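# Wedge a tension rod between the box end walls

## Task

Place the spring-loaded tension rod inside the box so it spans between the two end walls and holds itself up without help. It must be perpendicular to those walls, horizontal, off the box floor, and just in front of the bottles. The bottles must still be upright in the box afterwards.

## Robot and tools

Robot: two six-joint arms, left_arm and right_arm, each ending in a two-finger gripper with foldable fingers. Cameras: cam_high (fixed, overhead), cam_left_wrist and cam_right_wrist (on the hands), each 896x504.

Frames. Scene frame: origin at table-top height midway between the nominal bases, +x out over the table, +z up, left_arm on the +y side (not the image left). left_arm base sits at (+0.018, +0.428, +0.020) m, right_arm base at (+0.012, -0.344, +0.020) m, both nearly unrotated. Each arm's end_effector_position (m) and end_effector_quat_wxyz are reported in that arm's own base frame; they can be off by a few centimetres at long reach. The end-effector point is between the pads when closed; fingers point along gripper +z and open along gripper y. Fingertips extend about 33 mm past that point at small openings, about 9 mm when wide open.

The row. Every command is a row of 18 numbers, always both arms: left_arm first, then right_arm. Each arm's 9 numbers are six absolute joint target angles in radians, then gripper position, force_limit, speed. Joint order within each arm is: waist, wrist roll, forearm roll, elbow, shoulder, wrist pitch. Stated ranges: waist -3.491 to 3.491, shoulder -3.140 to 3.140, elbow -1.187 to 4.328, forearm roll -3.316 to 3.316, wrist pitch -3.140 to 3.140, wrist roll -3.927 to 3.927; a target more than 0.010 rad beyond these (and beyond the current angle) is rejected. Gripper numbers are in [-1, 1]: position +1 is fully open (140 mm), pads touch near -0.8, -1 closes until blocked. force_limit sets squeeze (about 14 N at -1 up to 58 N at +1 for slow closes); speed sets finger speed (about 30 mm/s at -1, 250 at +1); faster closes grip harder. Both start at +1. To keep a gripper unchanged, resend its previous three numbers. To hold an arm still, resend its Joint targets.

Tools.
- execute_actions(actions, cameras): actions is a list of actions; each action is a list of up to 15 rows, one per 1/30 s step, the last row held to fill 15 steps. An empty list just reports state and images.
- move(target, speed, blend, stop_force, zero, blocking, cameras): target is one row or a list of up to 15 rows (absolute joint angles as above), all joints interpolated together so the hand follows a curve, with no collision avoidance. speed in rad/s for the joint with the longest travel, 0.01 to 3.92, default 0.5 (far too fast for contact). blend in rad rounds corners in a list. stop_force 12 to 80 N ends an arm's path when it feels that much push beyond its zero; use a slow speed with it, keep the same gripper numbers across list targets, and leave it out when backing away from contact. It cannot sense light pushes and fails near straight-wrist or fully stretched poses. zero (default true) re-zeroes before the move. blocking=false returns early and lets the move continue; not allowed with stop_force. The result adds a move: line such as done, off_target, moving, held or fault, plus limits=held if steps were withheld.
- wait(seconds 0 to 10): let time pass holding commands.
- stop: brakes a running move; fingers keep going.
- zoom_image(camera, region [x0,y0,x1,y1] px, at most 504x504): closer look at the latest image.
- finished_scene(scene): ends the current scene with its number; irreversible, do it only when the rod stays in place unaided.

Results. Joint positions, Joint velocities ("within noise" when still), Joint targets (what joints are driven toward now), Tool commands, position_measured in counts (3 open, about 75 = 100 mm, 139 = 60 mm, 200 = 20 mm, 230 pads meet), object_status (0 moving, 1 blocked while opening, 2 blocked while closing = gripping, 3 reached target or pads met), Flange force along gripper axes (noisy, includes held weight), step readings for execute_actions calls. "joint sent to its limit" means a joint was clamped at its end. "joint command not followed" means the clearance check between arms altered that arm's targets.

Motion limits. Joint target speed is capped (about 2.6 to 3.9 rad/s), each target stays within a fixed lead of the measured angle, and commands that would jump the hand over 70 mm are scaled back, so far goals take several actions.

Gripping. Check object_status 2 after closing at -1. Grip with the fingertip quarter of the pads; nearer the palm the fingers fold and narrow items slip. Pressing tips into a surface folds them. To squeeze harder, raise force_limit and nudge position (-1 to -0.98) or reopen and close faster; to soften, open and reclose slowly.

Avoid: dropping or releasing the rod while it moves; knocking bottles over; anything leaving the table. Contact torque at a joint's load limit (34.8 N m for the three wrist/forearm joints, 139 for others) or 150 N outside force stops that arm for 10 s; arms are stiff, so targets slightly beyond firm contact can fault. Do not press the arms or grippers into each other. Long stretched holds or heavy loads heat motors (MOTOR HOT warning, then an over-temperature stop of 30 s or more). Avoid heavy twisting or holding the rod far off its centre. Loose objects may get an occasional small push.

Each tool is called after "Emit:" in YAML: its name, and indented under it one key for each argument.

## Session

Emit:
execute_actions:
  actions: []

Scene clock: 0.00 s.
left_arm: end_effector_position=(+0.6231, -0.1155, +0.3213) position_measured=3 object_status=3 end_effector_quat_wxyz=(+0.243, +0.652, -0.075, +0.715) | right_arm: end_effector_position=(+0.5457, +0.2051, +0.2784) position_measured=3 object_status=3 end_effector_quat_wxyz=(-0.355, +0.694, -0.006, +0.627)
Joint names: [waist, wrist roll, forearm roll, elbow, shoulder, wrist pitch]
Joint positions: left_arm=[-0.317 -1.268 2.998 -0.909 -0.016 -1.039] | right_arm=[0.697 1.237 -0.264 -0.976 -0.218 0.814]
Joint velocities: within noise
Flange force (N): no reading
Joint targets: left_arm=[-0.317 -1.268 2.998 -0.909 -0.016 -1.039] | right_arm=[0.697 1.237 -0.264 -0.976 -0.218 0.814]
Tool commands: left_gripper/position=+1.0 left_gripper/force_limit=+1.0 left_gripper/speed=+1.0 right_gripper/position=+1.0 right_gripper/force_limit=+1.0 right_gripper/speed=+1.0

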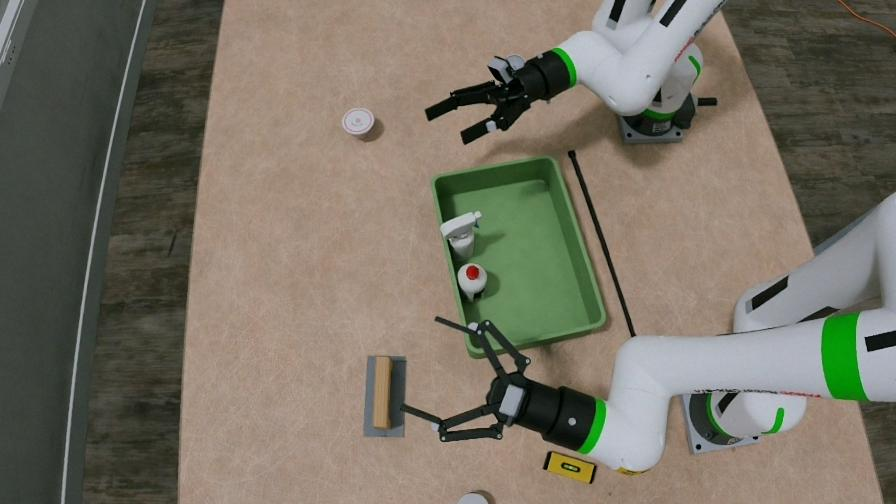

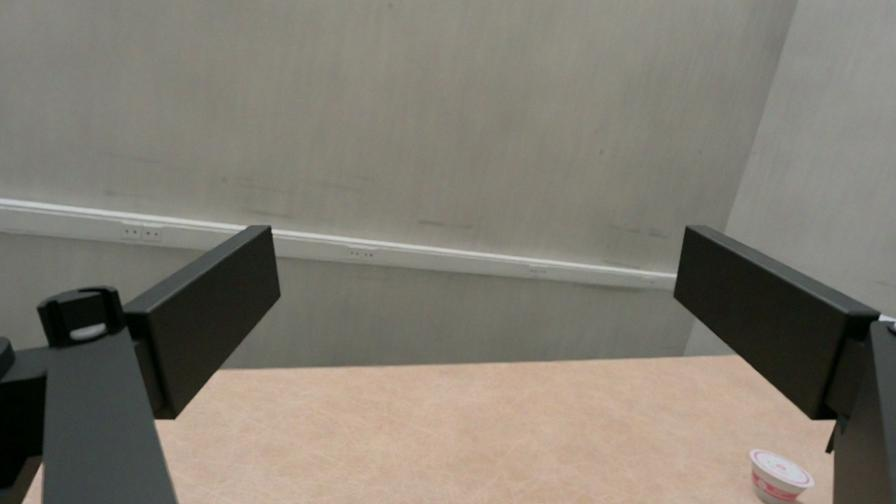

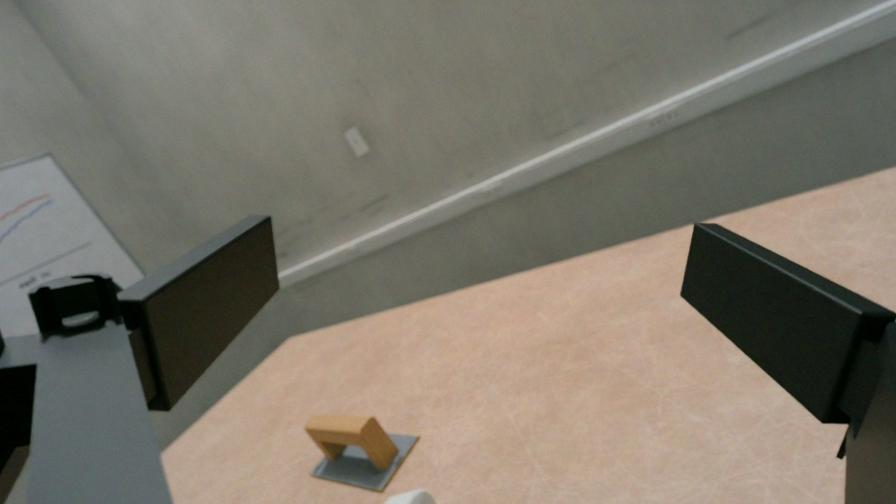

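Emit:
zoom_image:
  camera: "cam_high"
  region: [420, 140, 660, 370]

Emit:
zoom_image:
  camera: "cam_high"
  region: [540, 140, 660, 250]

Emit:
zoom_image:
  camera: "cam_high"
  region: [560, 240, 680, 350]

Emit:
zoom_image:
  camera: "cam_high"
  region: [425, 150, 565, 270]

Emit:
zoom_image:
  camera: "cam_high"
  region: [445, 250, 620, 370]

Scaled by 2.100.

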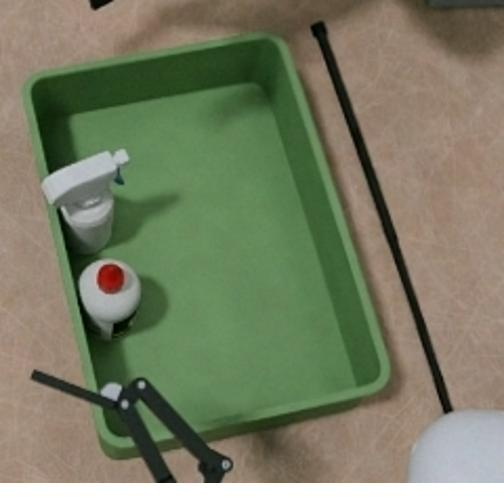

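Scaled by 4.200.

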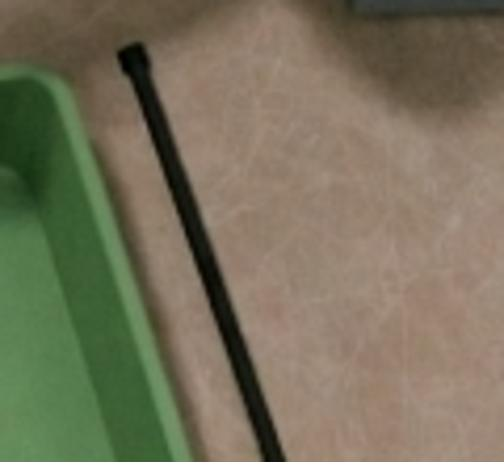

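Scaled by 4.200.

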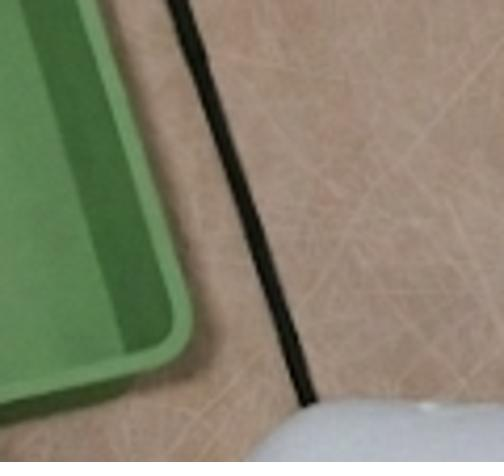

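Scaled by 3.600.

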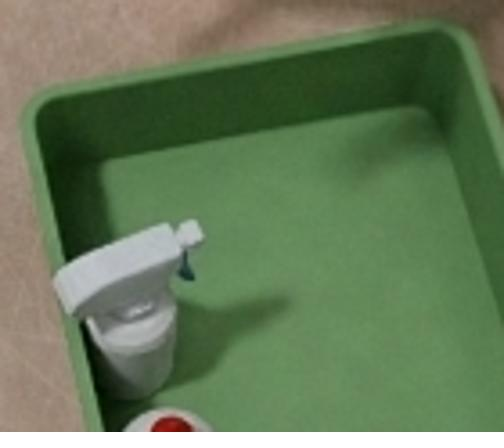

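Scaled by 2.880.

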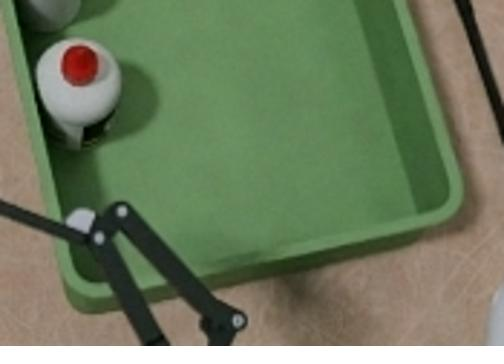

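Emit:
move:
  target: [-1.397,1.525,3.142,-0.157,-0.297,1.711,-0.4,0,0,1.145,-1.0,0,-0.2035,-0.364,-1.731,-0.4,0,0]
  speed: 0.9

Scene clock: 81.47 s.
left_arm: end_effector_position=(+0.1808, -0.2787, +0.2805) position_measured=179 object_status=3 end_effector_quat_wxyz=(+0.000, +0.660, +0.751, +0.000) | right_arm: end_effector_position=(+0.2335, +0.2001, +0.2803) position_measured=179 object_status=3 end_effector_quat_wxyz=(+0.000, +0.757, -0.654, +0.000)
Joint names: [waist, wrist roll, forearm roll, elbow, shoulder, wrist pitch]
Joint positions: left_arm=[-1.397 1.525 3.142 -0.157 -0.297 1.711] | right_arm=[1.145 -1 0 -0.204 -0.364 -1.731]
Joint velocities: within noise
Flange force (N): left_arm=[5.8 -5.0 12.7] | right_arm=[-4.3 -2.7 -6.8]
Joint targets: left_arm=[-1.397 1.525 3.142 -0.157 -0.297 1.711] | right_arm=[1.145 -1.000 0.000 -0.204 -0.364 -1.731]
move: done
camera_calibration:
cam_left_wrist: T_world_to_cam=[[0.993243, 0.115968, 0.0044908, -0.140883], [0.107891, -0.936938, 0.332425, -0.369751], [0.0427581, -0.329694, -0.943119, 0.307656], [0, 0, 0, 1]] pos_world=[0.166669, -0.228664, 0.413704]
cam_right_wrist: T_world_to_cam=[[-0.987122, -0.159729, -0.0087102, 0.274694], [-0.152989, 0.926756, 0.343101, -0.243719], [-0.0467311, 0.340015, -0.939258, 0.351244], [0, 0, 0, 1]] pos_world=[0.250285, 0.150317, 0.415921]

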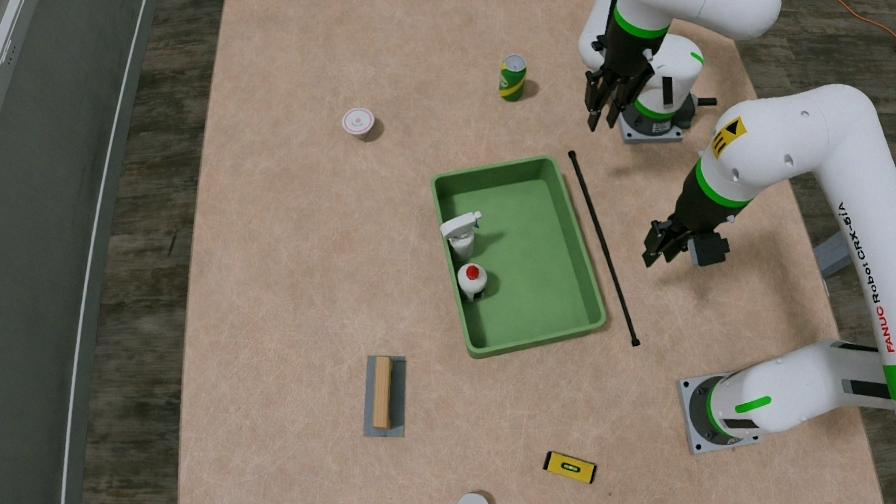

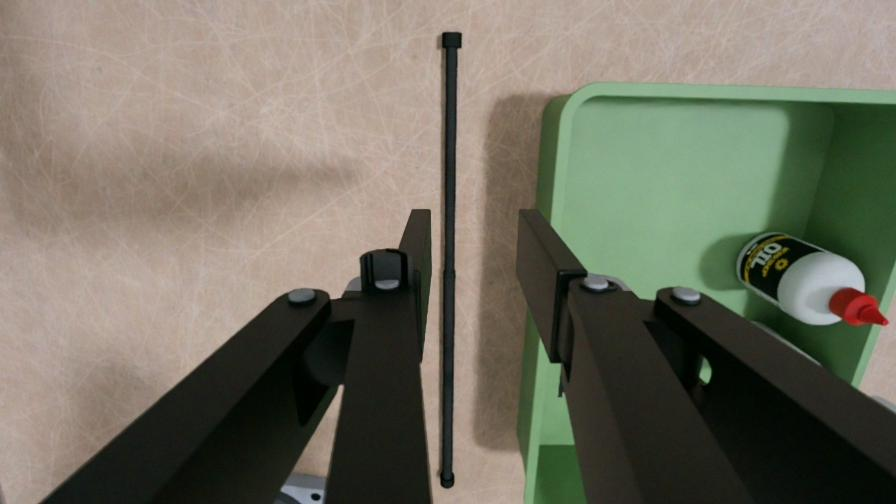

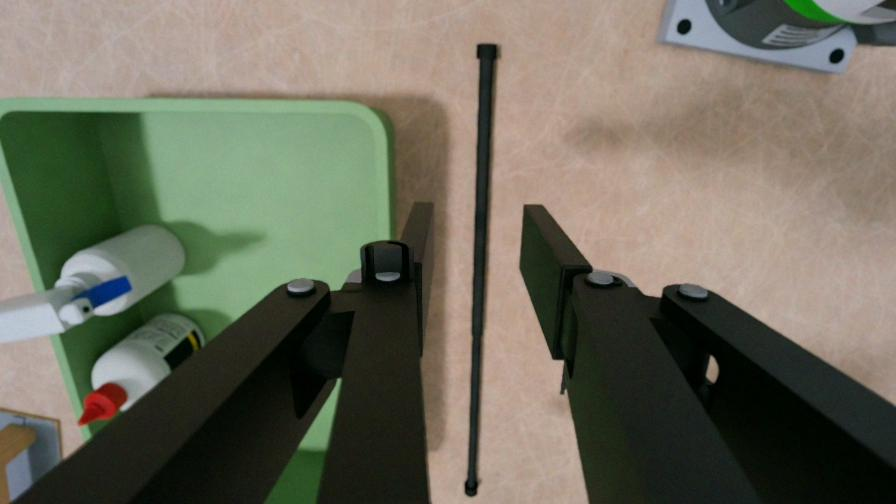

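Emit:
move:
  target: [-1.2797,1.41,3.142,-0.594,-0.3168,1.2936,-1,-0.5,0,1.0926,-0.945,0,-0.5893,-0.3105,-1.292,-1,-0.5,0]
  speed: 0.7

Emit:
move:
  target: [-1.2797,1.41,3.142,-0.7487,-0.1979,1.0200,-1,-0.5,0,1.0926,-0.945,0,-0.7437,-0.1916,-1.0187,-1,-0.5,0]
  speed: 0.05
  stop_force: 12

Scene clock: 133.50 s.
left_arm: end_effector_position=(+0.2064, -0.2366, +0.1004) position_measured=234 object_status=3 end_effector_quat_wxyz=(+0.000, +0.660, +0.752, +0.000) | right_arm: end_effector_position=(+0.2480, +0.1960, +0.1006) position_measured=234 object_status=3 end_effector_quat_wxyz=(+0.000, +0.757, -0.653, +0.000)
Joint names: [waist, wrist roll, forearm roll, elbow, shoulder, wrist pitch]
Joint positions: left_arm=[-1.28 1.41 3.142 -0.594 -0.317 1.294] | right_arm=[1.093 -0.945 0 -0.589 -0.311 -1.292]
Joint velocities: within noise
Flange force (N): left_arm=[5.3 -4.3 10.1] | right_arm=[-5.4 -3.1 -2.5]
Joint targets: left_arm=[-1.280 1.410 3.142 -0.594 -0.317 1.294] | right_arm=[1.093 -0.945 0.000 -0.589 -0.310 -1.292]
move: done
camera_calibration:
cam_left_wrist: T_world_to_cam=[[0.992955, 0.118411, 0.00447037, -0.169772], [0.110194, -0.93661, 0.332594, -0.273604], [0.0435698, -0.329758, -0.943059, 0.15041], [0, 0, 0, 1]] pos_world=[0.192172, -0.186559, 0.233604]
cam_right_wrist: T_world_to_cam=[[-0.986719, -0.162216, -0.00849831, 0.287109], [-0.155261, 0.926446, 0.342918, -0.175433], [-0.0477536, 0.339683, -0.939327, 0.184837], [0, 0, 0, 1]] pos_world=[0.264884, 0.146317, 0.236221]

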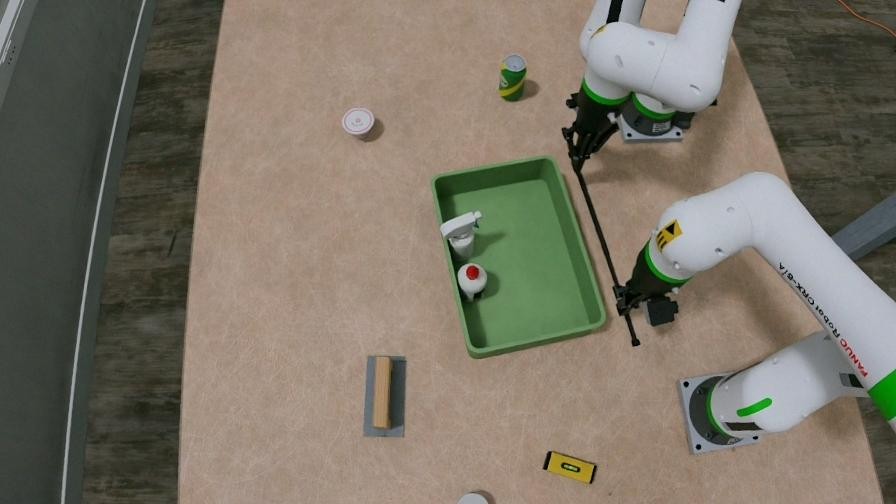

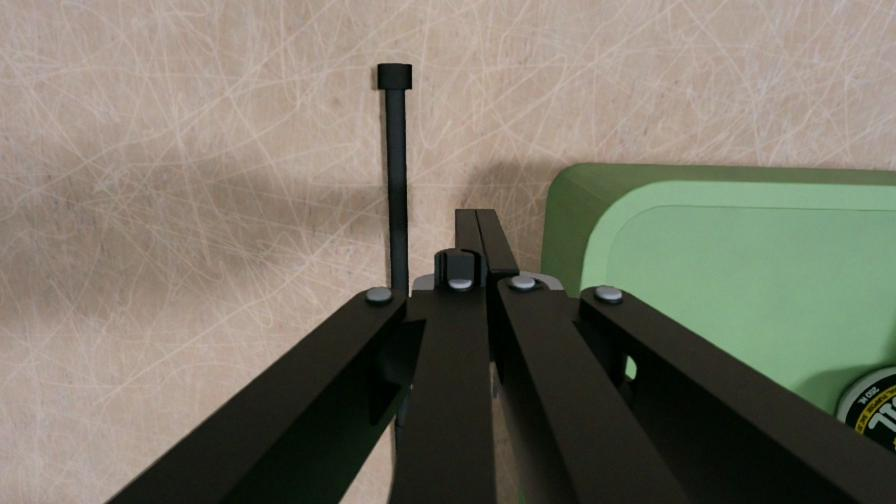

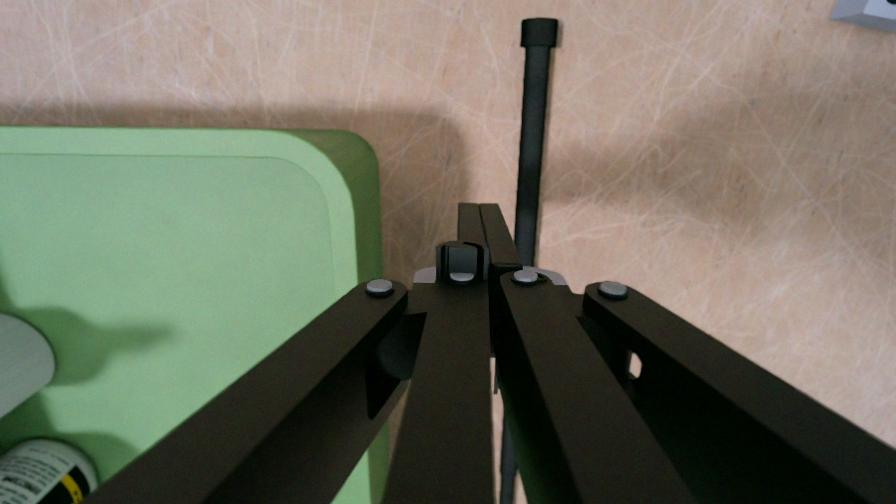

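Scene clock: 139.13 s.
left_arm: end_effector_position=(+0.2068, -0.2376, +0.0142) position_measured=234 object_status=3 end_effector_quat_wxyz=(+0.000, +0.660, +0.752, +0.000) | right_arm: end_effector_position=(+0.2485, +0.1969, +0.0137) position_measured=234 object_status=3 end_effector_quat_wxyz=(+0.000, +0.757, -0.653, +0.000)
Joint names: [waist, wrist roll, forearm roll, elbow, shoulder, wrist pitch]
Joint positions: left_arm=[-1.28 1.41 3.142 -0.734 -0.209 1.046] | right_arm=[1.093 -0.945 0 -0.73 -0.202 -1.043]
Joint velocities: within noise
Flange force (N): left_arm=[22.0 -25.2 -69.0] | right_arm=[-0.4 20.6 -71.2]
Joint targets: left_arm=[-1.280 1.410 3.142 -0.734 -0.209 1.046] | right_arm=[1.093 -0.945 0.000 -0.730 -0.202 -1.043]
move: contact (left_arm, right_arm); left_arm: the wrist pitch is farthest, 0.026 rad from its target; right_arm: the wrist pitch is farthest, 0.025 rad from its target
camera_calibration:
cam_left_wrist: T_world_to_cam=[[0.992958, 0.118374, 0.00470569, -0.169708], [0.110085, -0.936647, 0.332527, -0.245891], [0.04377, -0.329667, -0.943082, 0.0687537], [0, 0, 0, 1]] pos_world=[0.192572, -0.187559, 0.147404]
cam_right_wrist: T_world_to_cam=[[-0.986707, -0.162281, -0.00860933, 0.287033], [-0.155365, 0.926466, 0.342815, -0.146384], [-0.0476561, 0.339595, -0.939364, 0.103014], [0, 0, 0, 1]] pos_world=[0.265384, 0.147217, 0.149421]

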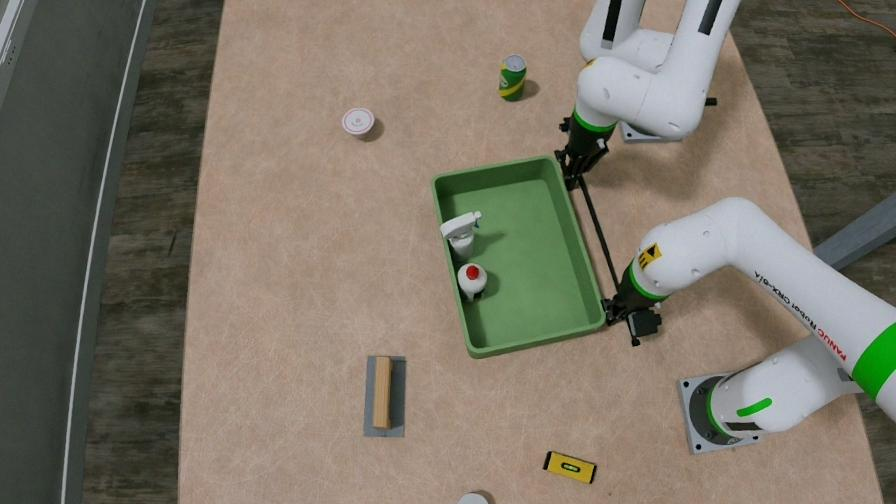

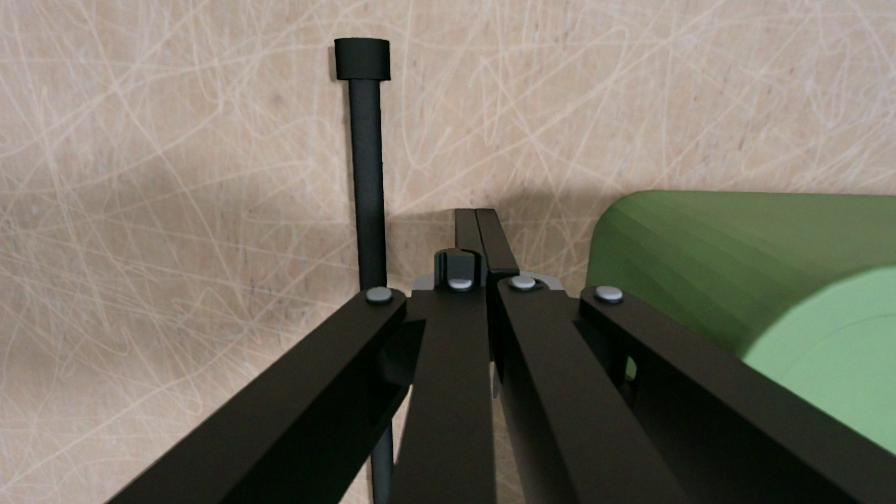

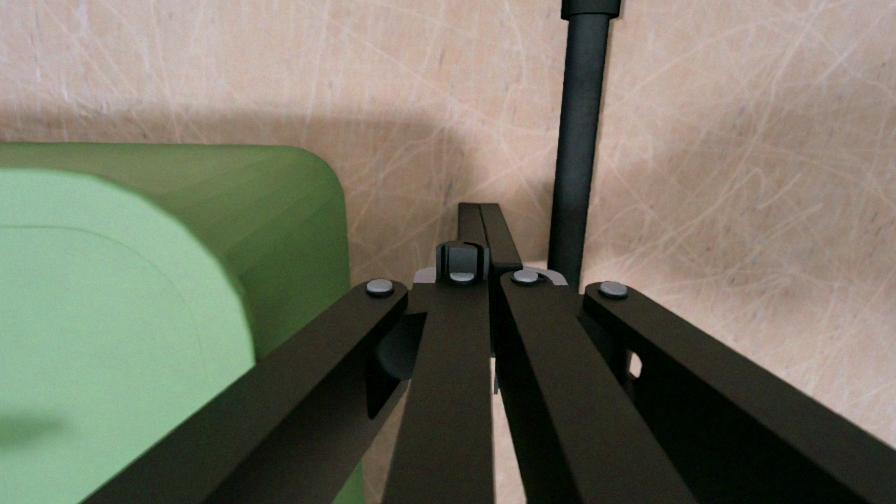

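Emit:
move:
  target:
    - [-1.2797,1.41,3.142,-0.594,-0.3168,1.2936,-1,-0.5,0,1.0926,-0.945,0,-0.5893,-0.3105,-1.292,-1,-0.5,0]
    - [-1.4092,1.537,3.142,-0.7151,-0.3514,1.2071,-0.45,-0.5,0,1.2119,-1.067,0,-0.7202,-0.3594,-1.21,-0.45,-0.5,0]
  speed: 0.4

Scene clock: 162.90 s.
left_arm: end_effector_position=(+0.1701, -0.2364, +0.0604) position_measured=186 object_status=0 end_effector_quat_wxyz=(+0.000, +0.660, +0.751, +0.000) | right_arm: end_effector_position=(+0.2124, +0.1960, +0.0605) position_measured=186 object_status=0 end_effector_quat_wxyz=(+0.000, +0.756, -0.654, +0.000)
Joint names: [waist, wrist roll, forearm roll, elbow, shoulder, wrist pitch]
Joint positions: left_arm=[-1.409 1.537 3.142 -0.715 -0.351 1.207] | right_arm=[1.212 -1.067 0 -0.72 -0.359 -1.21]
Joint velocities: within noise
Flange force (N): left_arm=[5.5 -3.6 9.6] | right_arm=[-5.1 -3.8 -3.3]
Joint targets: left_arm=[-1.409 1.537 3.142 -0.715 -0.351 1.207] | right_arm=[1.212 -1.067 0.000 -0.720 -0.359 -1.210]
move: done
camera_calibration:
cam_left_wrist: T_world_to_cam=[[0.993243, 0.115964, 0.00448, -0.13427], [0.107887, -0.936907, 0.332513, -0.255819], [0.0427569, -0.329783, -0.943088, 0.114453], [0, 0, 0, 1]] pos_world=[0.156069, -0.186364, 0.193604]
cam_right_wrist: T_world_to_cam=[[-0.987151, -0.159567, -0.00849594, 0.251254], [-0.152777, 0.926892, 0.342826, -0.167842], [-0.0468289, 0.339718, -0.939361, 0.145254], [0, 0, 0, 1]] pos_world=[0.229185, 0.146317, 0.196121]

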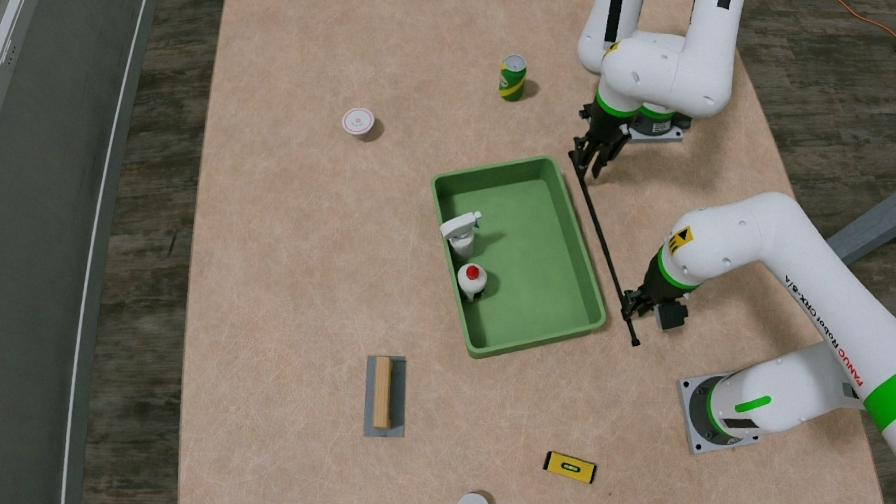

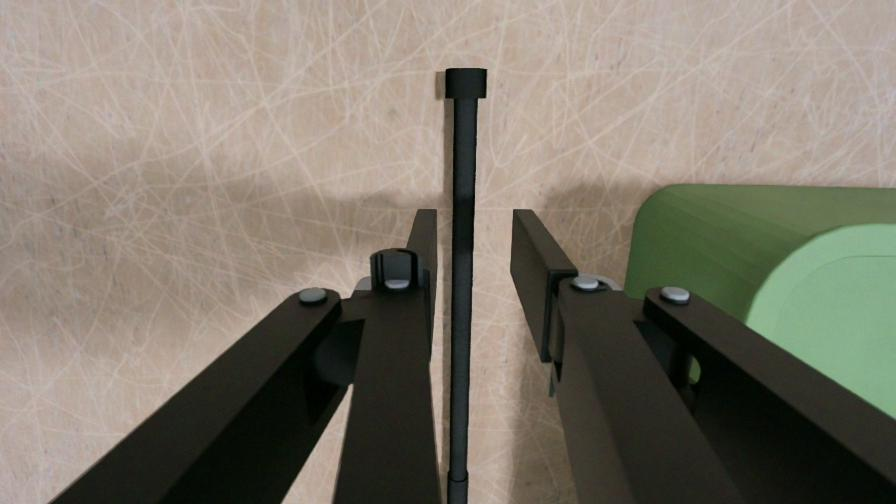

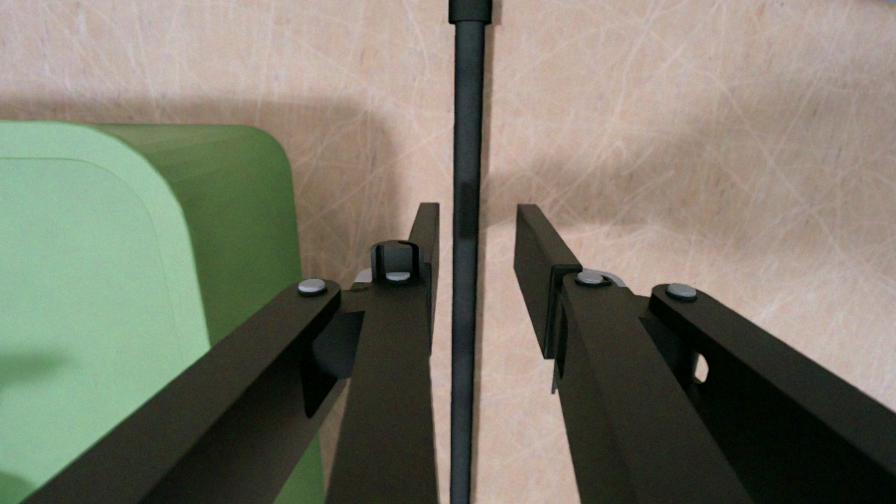

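Emit:
move:
  target: [-1.4092,1.537,3.142,-0.7806,-0.2965,1.0867,-0.45,1,0,1.2119,-1.067,0,-0.7862,-0.3047,-1.0893,-0.45,1,0]
  speed: 0.15
  cameras: []

Emit:
move:
  target: [-1.4092,1.537,3.142,-0.7806,-0.2965,1.0867,-1,1,0,1.2119,-1.067,0,-0.7862,-0.3047,-1.0893,-1,1,0]
  speed: 0.15

Scene clock: 169.17 s.
left_arm: end_effector_position=(+0.1701, -0.2365, +0.0205) position_measured=186 object_status=3 end_effector_quat_wxyz=(+0.000, +0.660, +0.751, +0.000) | right_arm: end_effector_position=(+0.2124, +0.1960, +0.0205) position_measured=186 object_status=3 end_effector_quat_wxyz=(+0.000, +0.756, -0.654, +0.000)
Joint names: [waist, wrist roll, forearm roll, elbow, shoulder, wrist pitch]
Joint positions: left_arm=[-1.409 1.537 3.142 -0.781 -0.297 1.087] | right_arm=[1.212 -1.067 0 -0.786 -0.305 -1.089]
Joint velocities: within noise
Flange force (N): left_arm=[6.9 -3.6 8.0] | right_arm=[-6.1 -3.8 -3.5]
Joint targets: left_arm=[-1.409 1.537 3.142 -0.781 -0.296 1.087] | right_arm=[1.212 -1.067 0.000 -0.786 -0.305 -1.089]
move: done
No camera images: "cameras" was empty.

Scene clock: 169.67 s.
left_arm: end_effector_position=(+0.1701, -0.2365, +0.0204) position_measured=219 object_status=2 end_effector_quat_wxyz=(+0.000, +0.660, +0.751, +0.000) | right_arm: end_effector_position=(+0.2124, +0.1960, +0.0205) position_measured=216 object_status=2 end_effector_quat_wxyz=(+0.000, +0.756, -0.654, +0.000)
Joint names: [waist, wrist roll, forearm roll, elbow, shoulder, wrist pitch]
Joint positions: left_arm=[-1.409 1.537 3.142 -0.781 -0.297 1.087] | right_arm=[1.212 -1.067 0 -0.786 -0.305 -1.089]
Joint velocities: within noise
Flange force (N): left_arm=[8.0 -6.5 1.9] | right_arm=[-4.2 -7.4 -5.8]
Joint targets: left_arm=[-1.409 1.537 3.142 -0.781 -0.296 1.087] | right_arm=[1.212 -1.067 0.000 -0.786 -0.305 -1.089]
move: done
camera_calibration:
cam_left_wrist: T_world_to_cam=[[0.993228, 0.116089, 0.00454154, -0.134063], [0.107984, -0.936893, 0.332523, -0.242626], [0.0428574, -0.329781, -0.943084, 0.0766806], [0, 0, 0, 1]] pos_world=[0.156069, -0.186464, 0.153604]
cam_right_wrist: T_world_to_cam=[[-0.987155, -0.159535, -0.00858905, 0.250925], [-0.152779, 0.926898, 0.342811, -0.154127], [-0.0467291, 0.33972, -0.939365, 0.107658], [0, 0, 0, 1]] pos_world=[0.229185, 0.146317, 0.156121]

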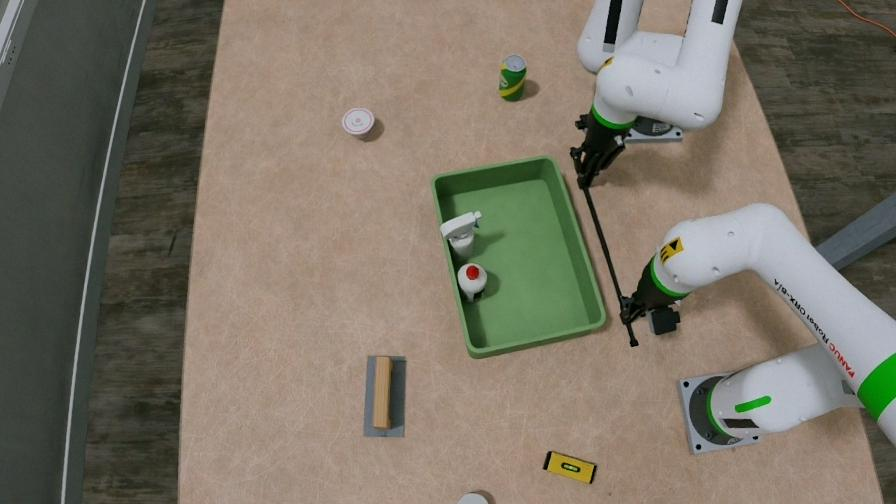

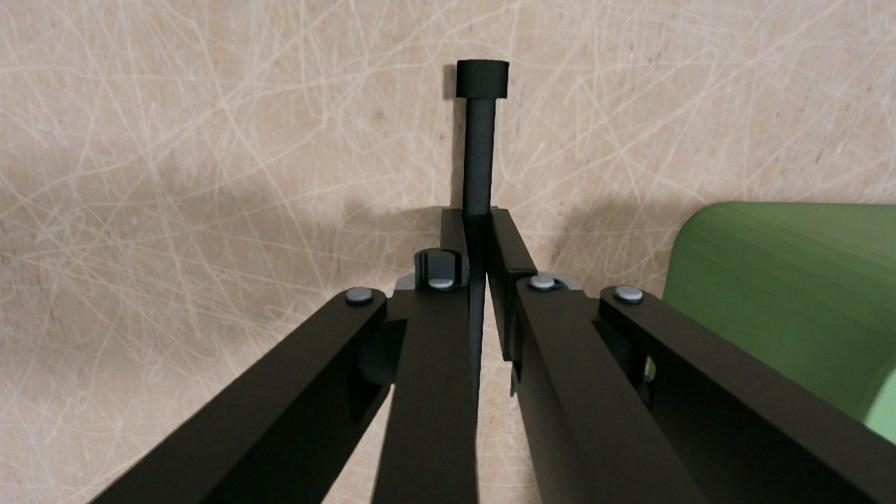

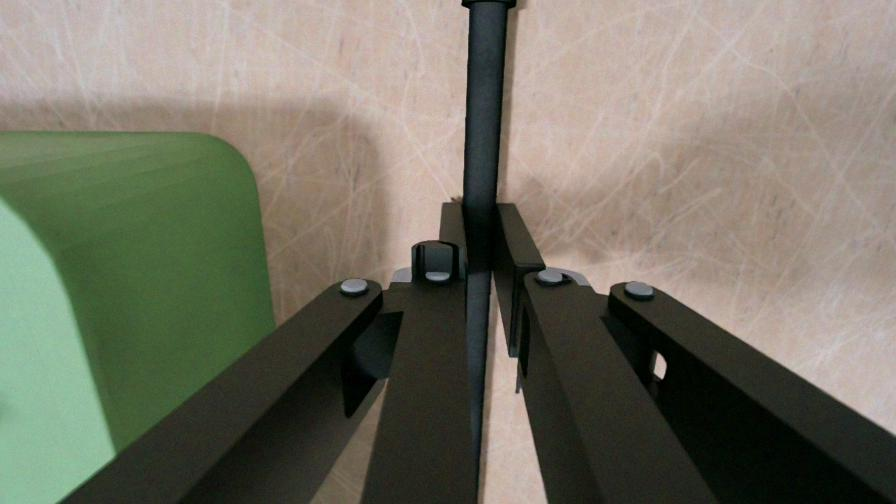

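Emit:
move:
  target:
    - [-1.4120,1.540,3.142,-0.6923,-0.2811,1.1596,-1,1,0,1.2119,-1.067,0,-0.7375,-0.3474,-1.1807,-1,1,0]
    - [-1.4120,1.540,3.142,-0.6044,-0.3327,1.2991,-1,1,0,1.2119,-1.067,0,-0.6466,-0.3974,-1.3216,-1,1,0]
  speed: 0.15

Scene clock: 193.00 s.
left_arm: end_effector_position=(+0.1725, -0.2562, +0.1005) position_measured=219 object_status=2 end_effector_quat_wxyz=(+0.000, +0.660, +0.751, +0.000) | right_arm: end_effector_position=(+0.2124, +0.1959, +0.1004) position_measured=216 object_status=2 end_effector_quat_wxyz=(+0.000, +0.756, -0.654, +0.000)
Joint names: [waist, wrist roll, forearm roll, elbow, shoulder, wrist pitch]
Joint positions: left_arm=[-1.412 1.54 3.142 -0.604 -0.333 1.299] | right_arm=[1.212 -1.067 0 -0.647 -0.397 -1.321]
Joint velocities: within noise
Flange force (N): left_arm=[8.2 -7.8 10.3] | right_arm=[-2.6 -10.2 -3.7]
Joint targets: left_arm=[-1.412 1.540 3.142 -0.604 -0.333 1.299] | right_arm=[1.212 -1.067 0.000 -0.647 -0.397 -1.322]
move: done
camera_calibration:
cam_left_wrist: T_world_to_cam=[[0.993216, 0.116194, 0.00450504, -0.134492], [0.108095, -0.93688, 0.332523, -0.287992], [0.042858, -0.329781, -0.943084, 0.145622], [0, 0, 0, 1]] pos_world=[0.158469, -0.206164, 0.233704]
cam_right_wrist: T_world_to_cam=[[-0.987151, -0.159567, -0.00849594, 0.251479], [-0.152777, 0.926892, 0.342826, -0.181477], [-0.0468289, 0.339718, -0.939361, 0.182858], [0, 0, 0, 1]] pos_world=[0.229085, 0.146217, 0.236121]

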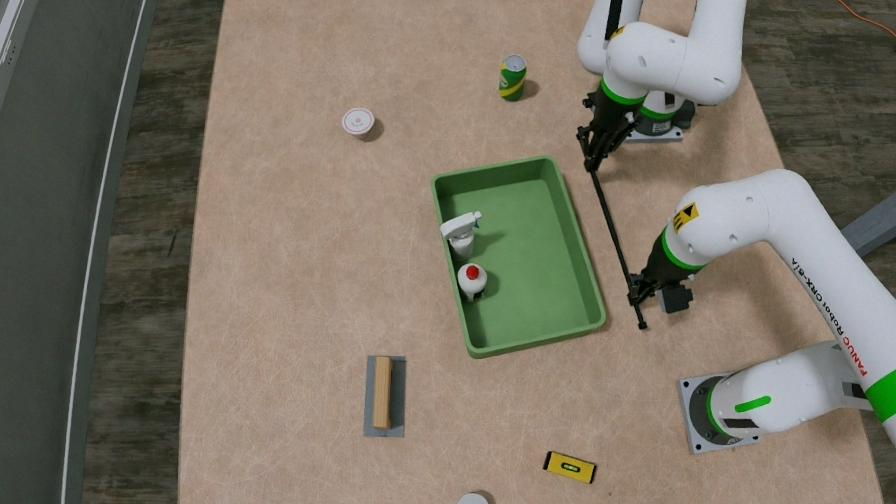

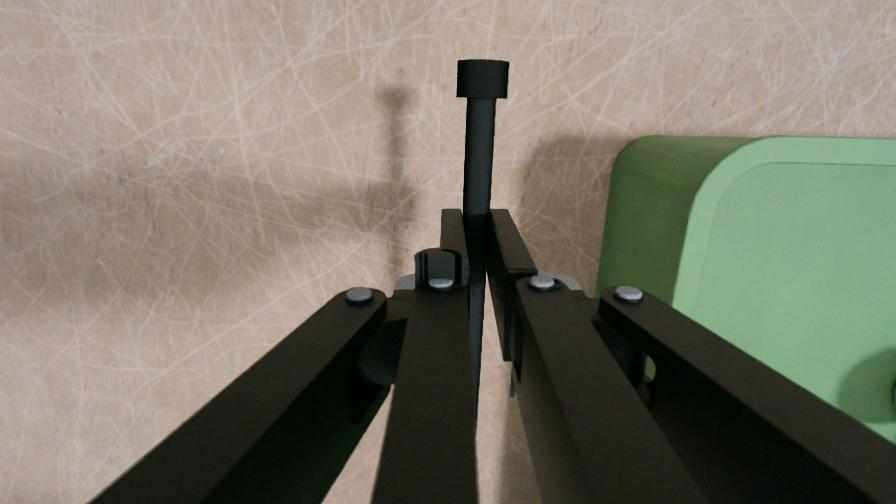

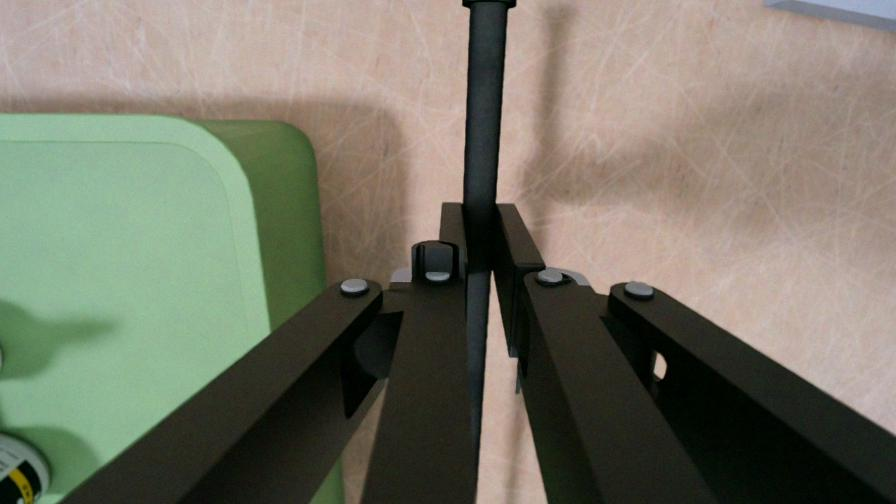

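Emit:
move:
  target:
    - [-1.4120,1.540,3.142,-0.4844,-0.3656,1.4520,-1,1,0,1.2119,-1.067,0,-0.523,-0.4273,-1.4751,-1,1,0]
    - [-1.4120,1.540,3.142,-0.3495,-0.3731,1.5944,-1,1,0,1.2119,-1.067,0,-0.386,-0.4314,-1.6162,-1,1,0]
    - [-1.1645,1.2925,3.142,-0.2699,-0.2602,1.5611,-1,1,0,1.0009,-0.8559,0,-0.2615,-0.2490,-1.5583,-1,1,0]
    - [-0.9663,1.0943,3.142,-0.1609,-0.1268,1.5367,-1,1,0,0.8559,-0.7109,0,-0.1089,-0.0694,-1.5313,-1,1,0]
  speed: 0.2
  blend: 0.03

Scene clock: 208.80 s.
left_arm: end_effector_position=(+0.3216, -0.2371, +0.2205) position_measured=219 object_status=2 end_effector_quat_wxyz=(+0.000, +0.660, +0.751, +0.000) | right_arm: end_effector_position=(+0.3612, +0.2178, +0.2205) position_measured=216 object_status=2 end_effector_quat_wxyz=(+0.000, +0.756, -0.654, +0.000)
Joint names: [waist, wrist roll, forearm roll, elbow, shoulder, wrist pitch]
Joint positions: left_arm=[-0.966 1.094 3.142 -0.161 -0.127 1.537] | right_arm=[0.856 -0.711 0 -0.109 -0.07 -1.531]
Joint velocities: within noise
Flange force (N): left_arm=[9.7 -10.4 12.8] | right_arm=[0.8 -13.2 -4.4]
Joint targets: left_arm=[-0.966 1.094 3.142 -0.161 -0.127 1.537] | right_arm=[0.856 -0.711 0.000 -0.109 -0.069 -1.531]
move: done
camera_calibration:
cam_left_wrist: T_world_to_cam=[[0.993228, 0.116094, 0.00451566, -0.285267], [0.107988, -0.936818, 0.332731, -0.326136], [0.0428585, -0.32999, -0.943011, 0.25864], [0, 0, 0, 1]] pos_world=[0.307469, -0.187064, 0.353704]
cam_right_wrist: T_world_to_cam=[[-0.987135, -0.159659, -0.00852871, 0.402887], [-0.152875, 0.926877, 0.342824, -0.220083], [-0.0468299, 0.339718, -0.939361, 0.295238], [0, 0, 0, 1]] pos_world=[0.377885, 0.168017, 0.356221]

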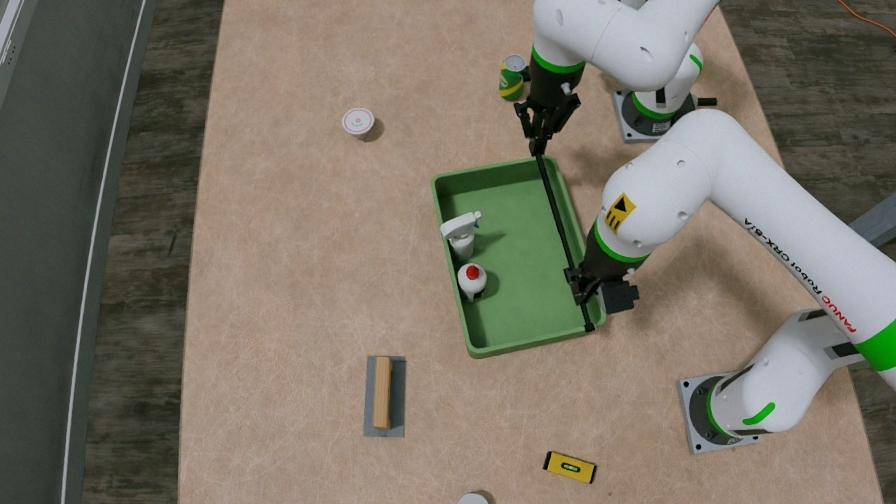

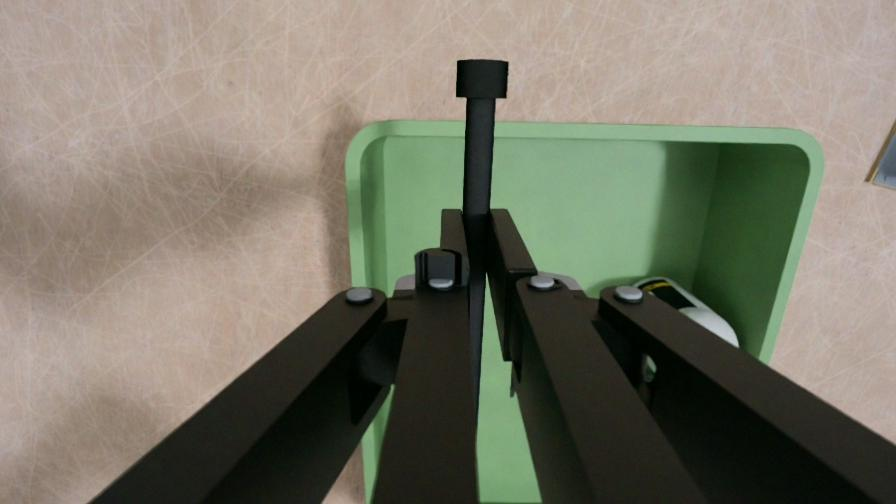

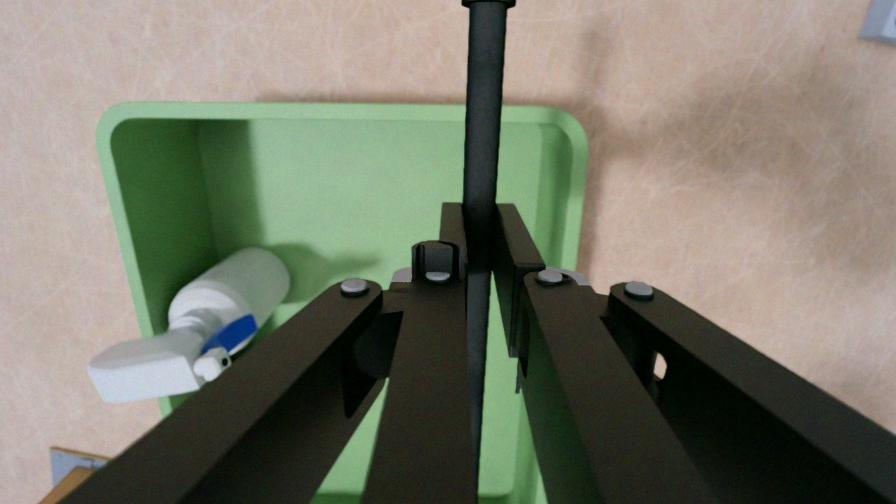

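Emit:
move:
  target: [-1.0163,1.1443,3.142,-0.0911,-0.0504,1.5301,-1,1,0,0.9671,-0.8221,0,-0.0363,0.0056,-1.5289,-1,1,0]
  speed: 0.07

Scene clock: 263.50 s.
left_arm: end_effector_position=(+0.3244, -0.2613, +0.2207) position_measured=219 object_status=2 end_effector_quat_wxyz=(+0.000, +0.660, +0.751, +0.000) | right_arm: end_effector_position=(+0.3573, +0.2543, +0.2208) position_measured=216 object_status=2 end_effector_quat_wxyz=(+0.000, +0.756, -0.654, +0.000)
Joint names: [waist, wrist roll, forearm roll, elbow, shoulder, wrist pitch]
Joint positions: left_arm=[-0.995 1.123 3.142 -0.121 -0.083 1.533] | right_arm=[0.92 -0.775 0 -0.067 -0.026 -1.53]
Joint velocities: within noise
Flange force (N): left_arm=[11.8 -10.4 13.4] | right_arm=[0.4 -13.6 -5.3]
Joint targets: left_arm=[-0.995 1.123 3.142 -0.121 -0.083 1.533] | right_arm=[0.919 -0.774 0.000 -0.067 -0.027 -1.530]
move: held (left_arm, right_arm; a check stopped the path); limits=held; left_arm: the shoulder is farthest, 0.033 rad from its target; right_arm: the waist is farthest, 0.048 rad from its target
joint command not followed: on one or more control steps a check withheld the commanded joint targets of the left arm, and it was not sent them on those steps.
cause: the commanded joint targets, or the way to them, would bring a part of the robot too close to another arm (a part of this arm just beyond the forearm roll and a part of the right arm just beyond the forearm roll, along the way the arms are being sent, or toward where that arm still pushes).
joint command not followed: on one or more control steps a check withheld the commanded joint targets of the right arm, and it was not sent them on those steps.
cause: the commanded joint targets, or the way to them, would bring a part of the robot too close to another arm (a part of this arm just beyond the forearm roll and a part of the left arm just beyond the forearm roll, along the way the arms are being sent, or toward where that arm still pushes).
camera_calibration:
cam_left_wrist: T_world_to_cam=[[0.993234, 0.116041, 0.00462713, -0.285303], [0.107896, -0.936794, 0.33283, -0.349084], [0.0429566, -0.330079, -0.942975, 0.250695], [0, 0, 0, 1]] pos_world=[0.310269, -0.211164, 0.353905]
cam_right_wrist: T_world_to_cam=[[-0.987123, -0.159727, -0.00867435, 0.404944], [-0.152985, 0.926832, 0.342895, -0.254647], [-0.04673, 0.339807, -0.939334, 0.282744], [0, 0, 0, 1]] pos_world=[0.373985, 0.204617, 0.356421]

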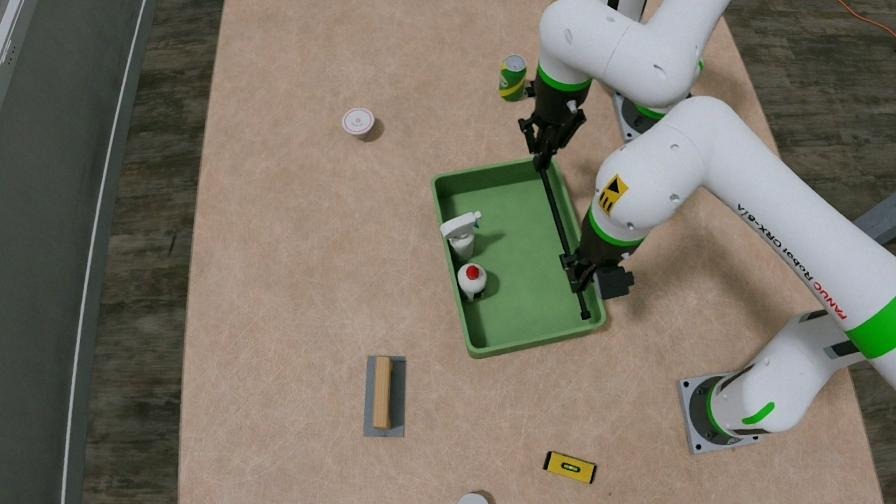

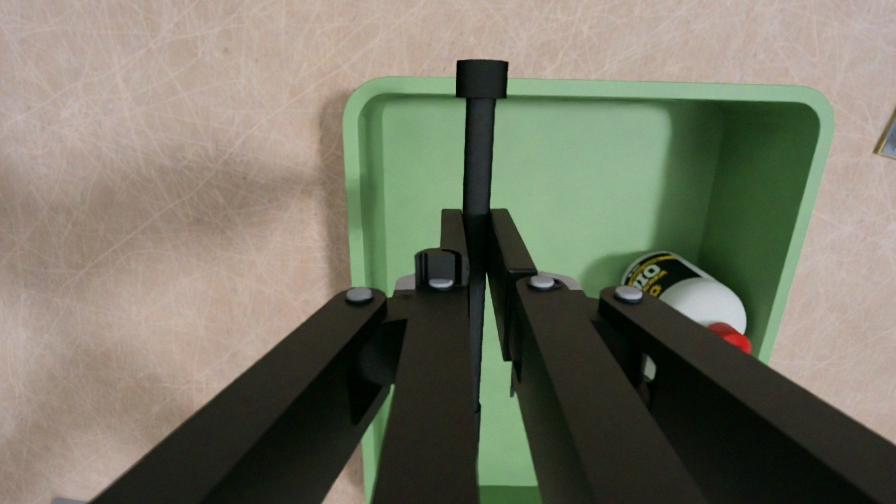

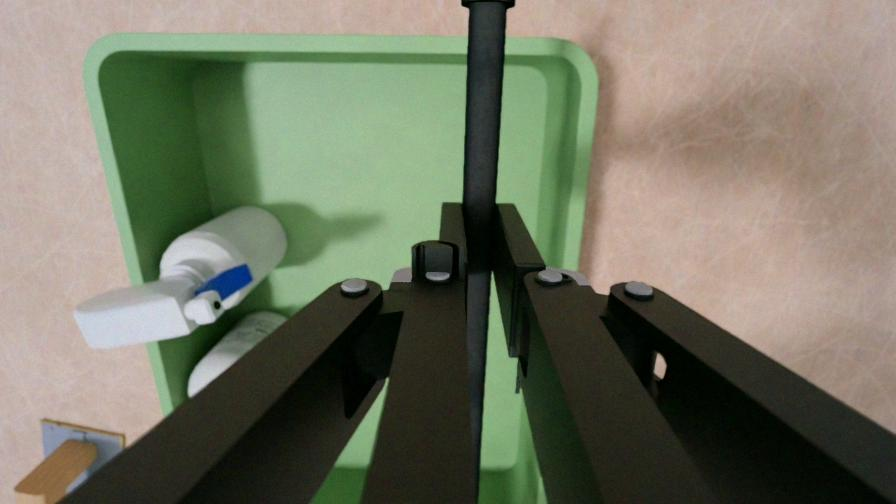

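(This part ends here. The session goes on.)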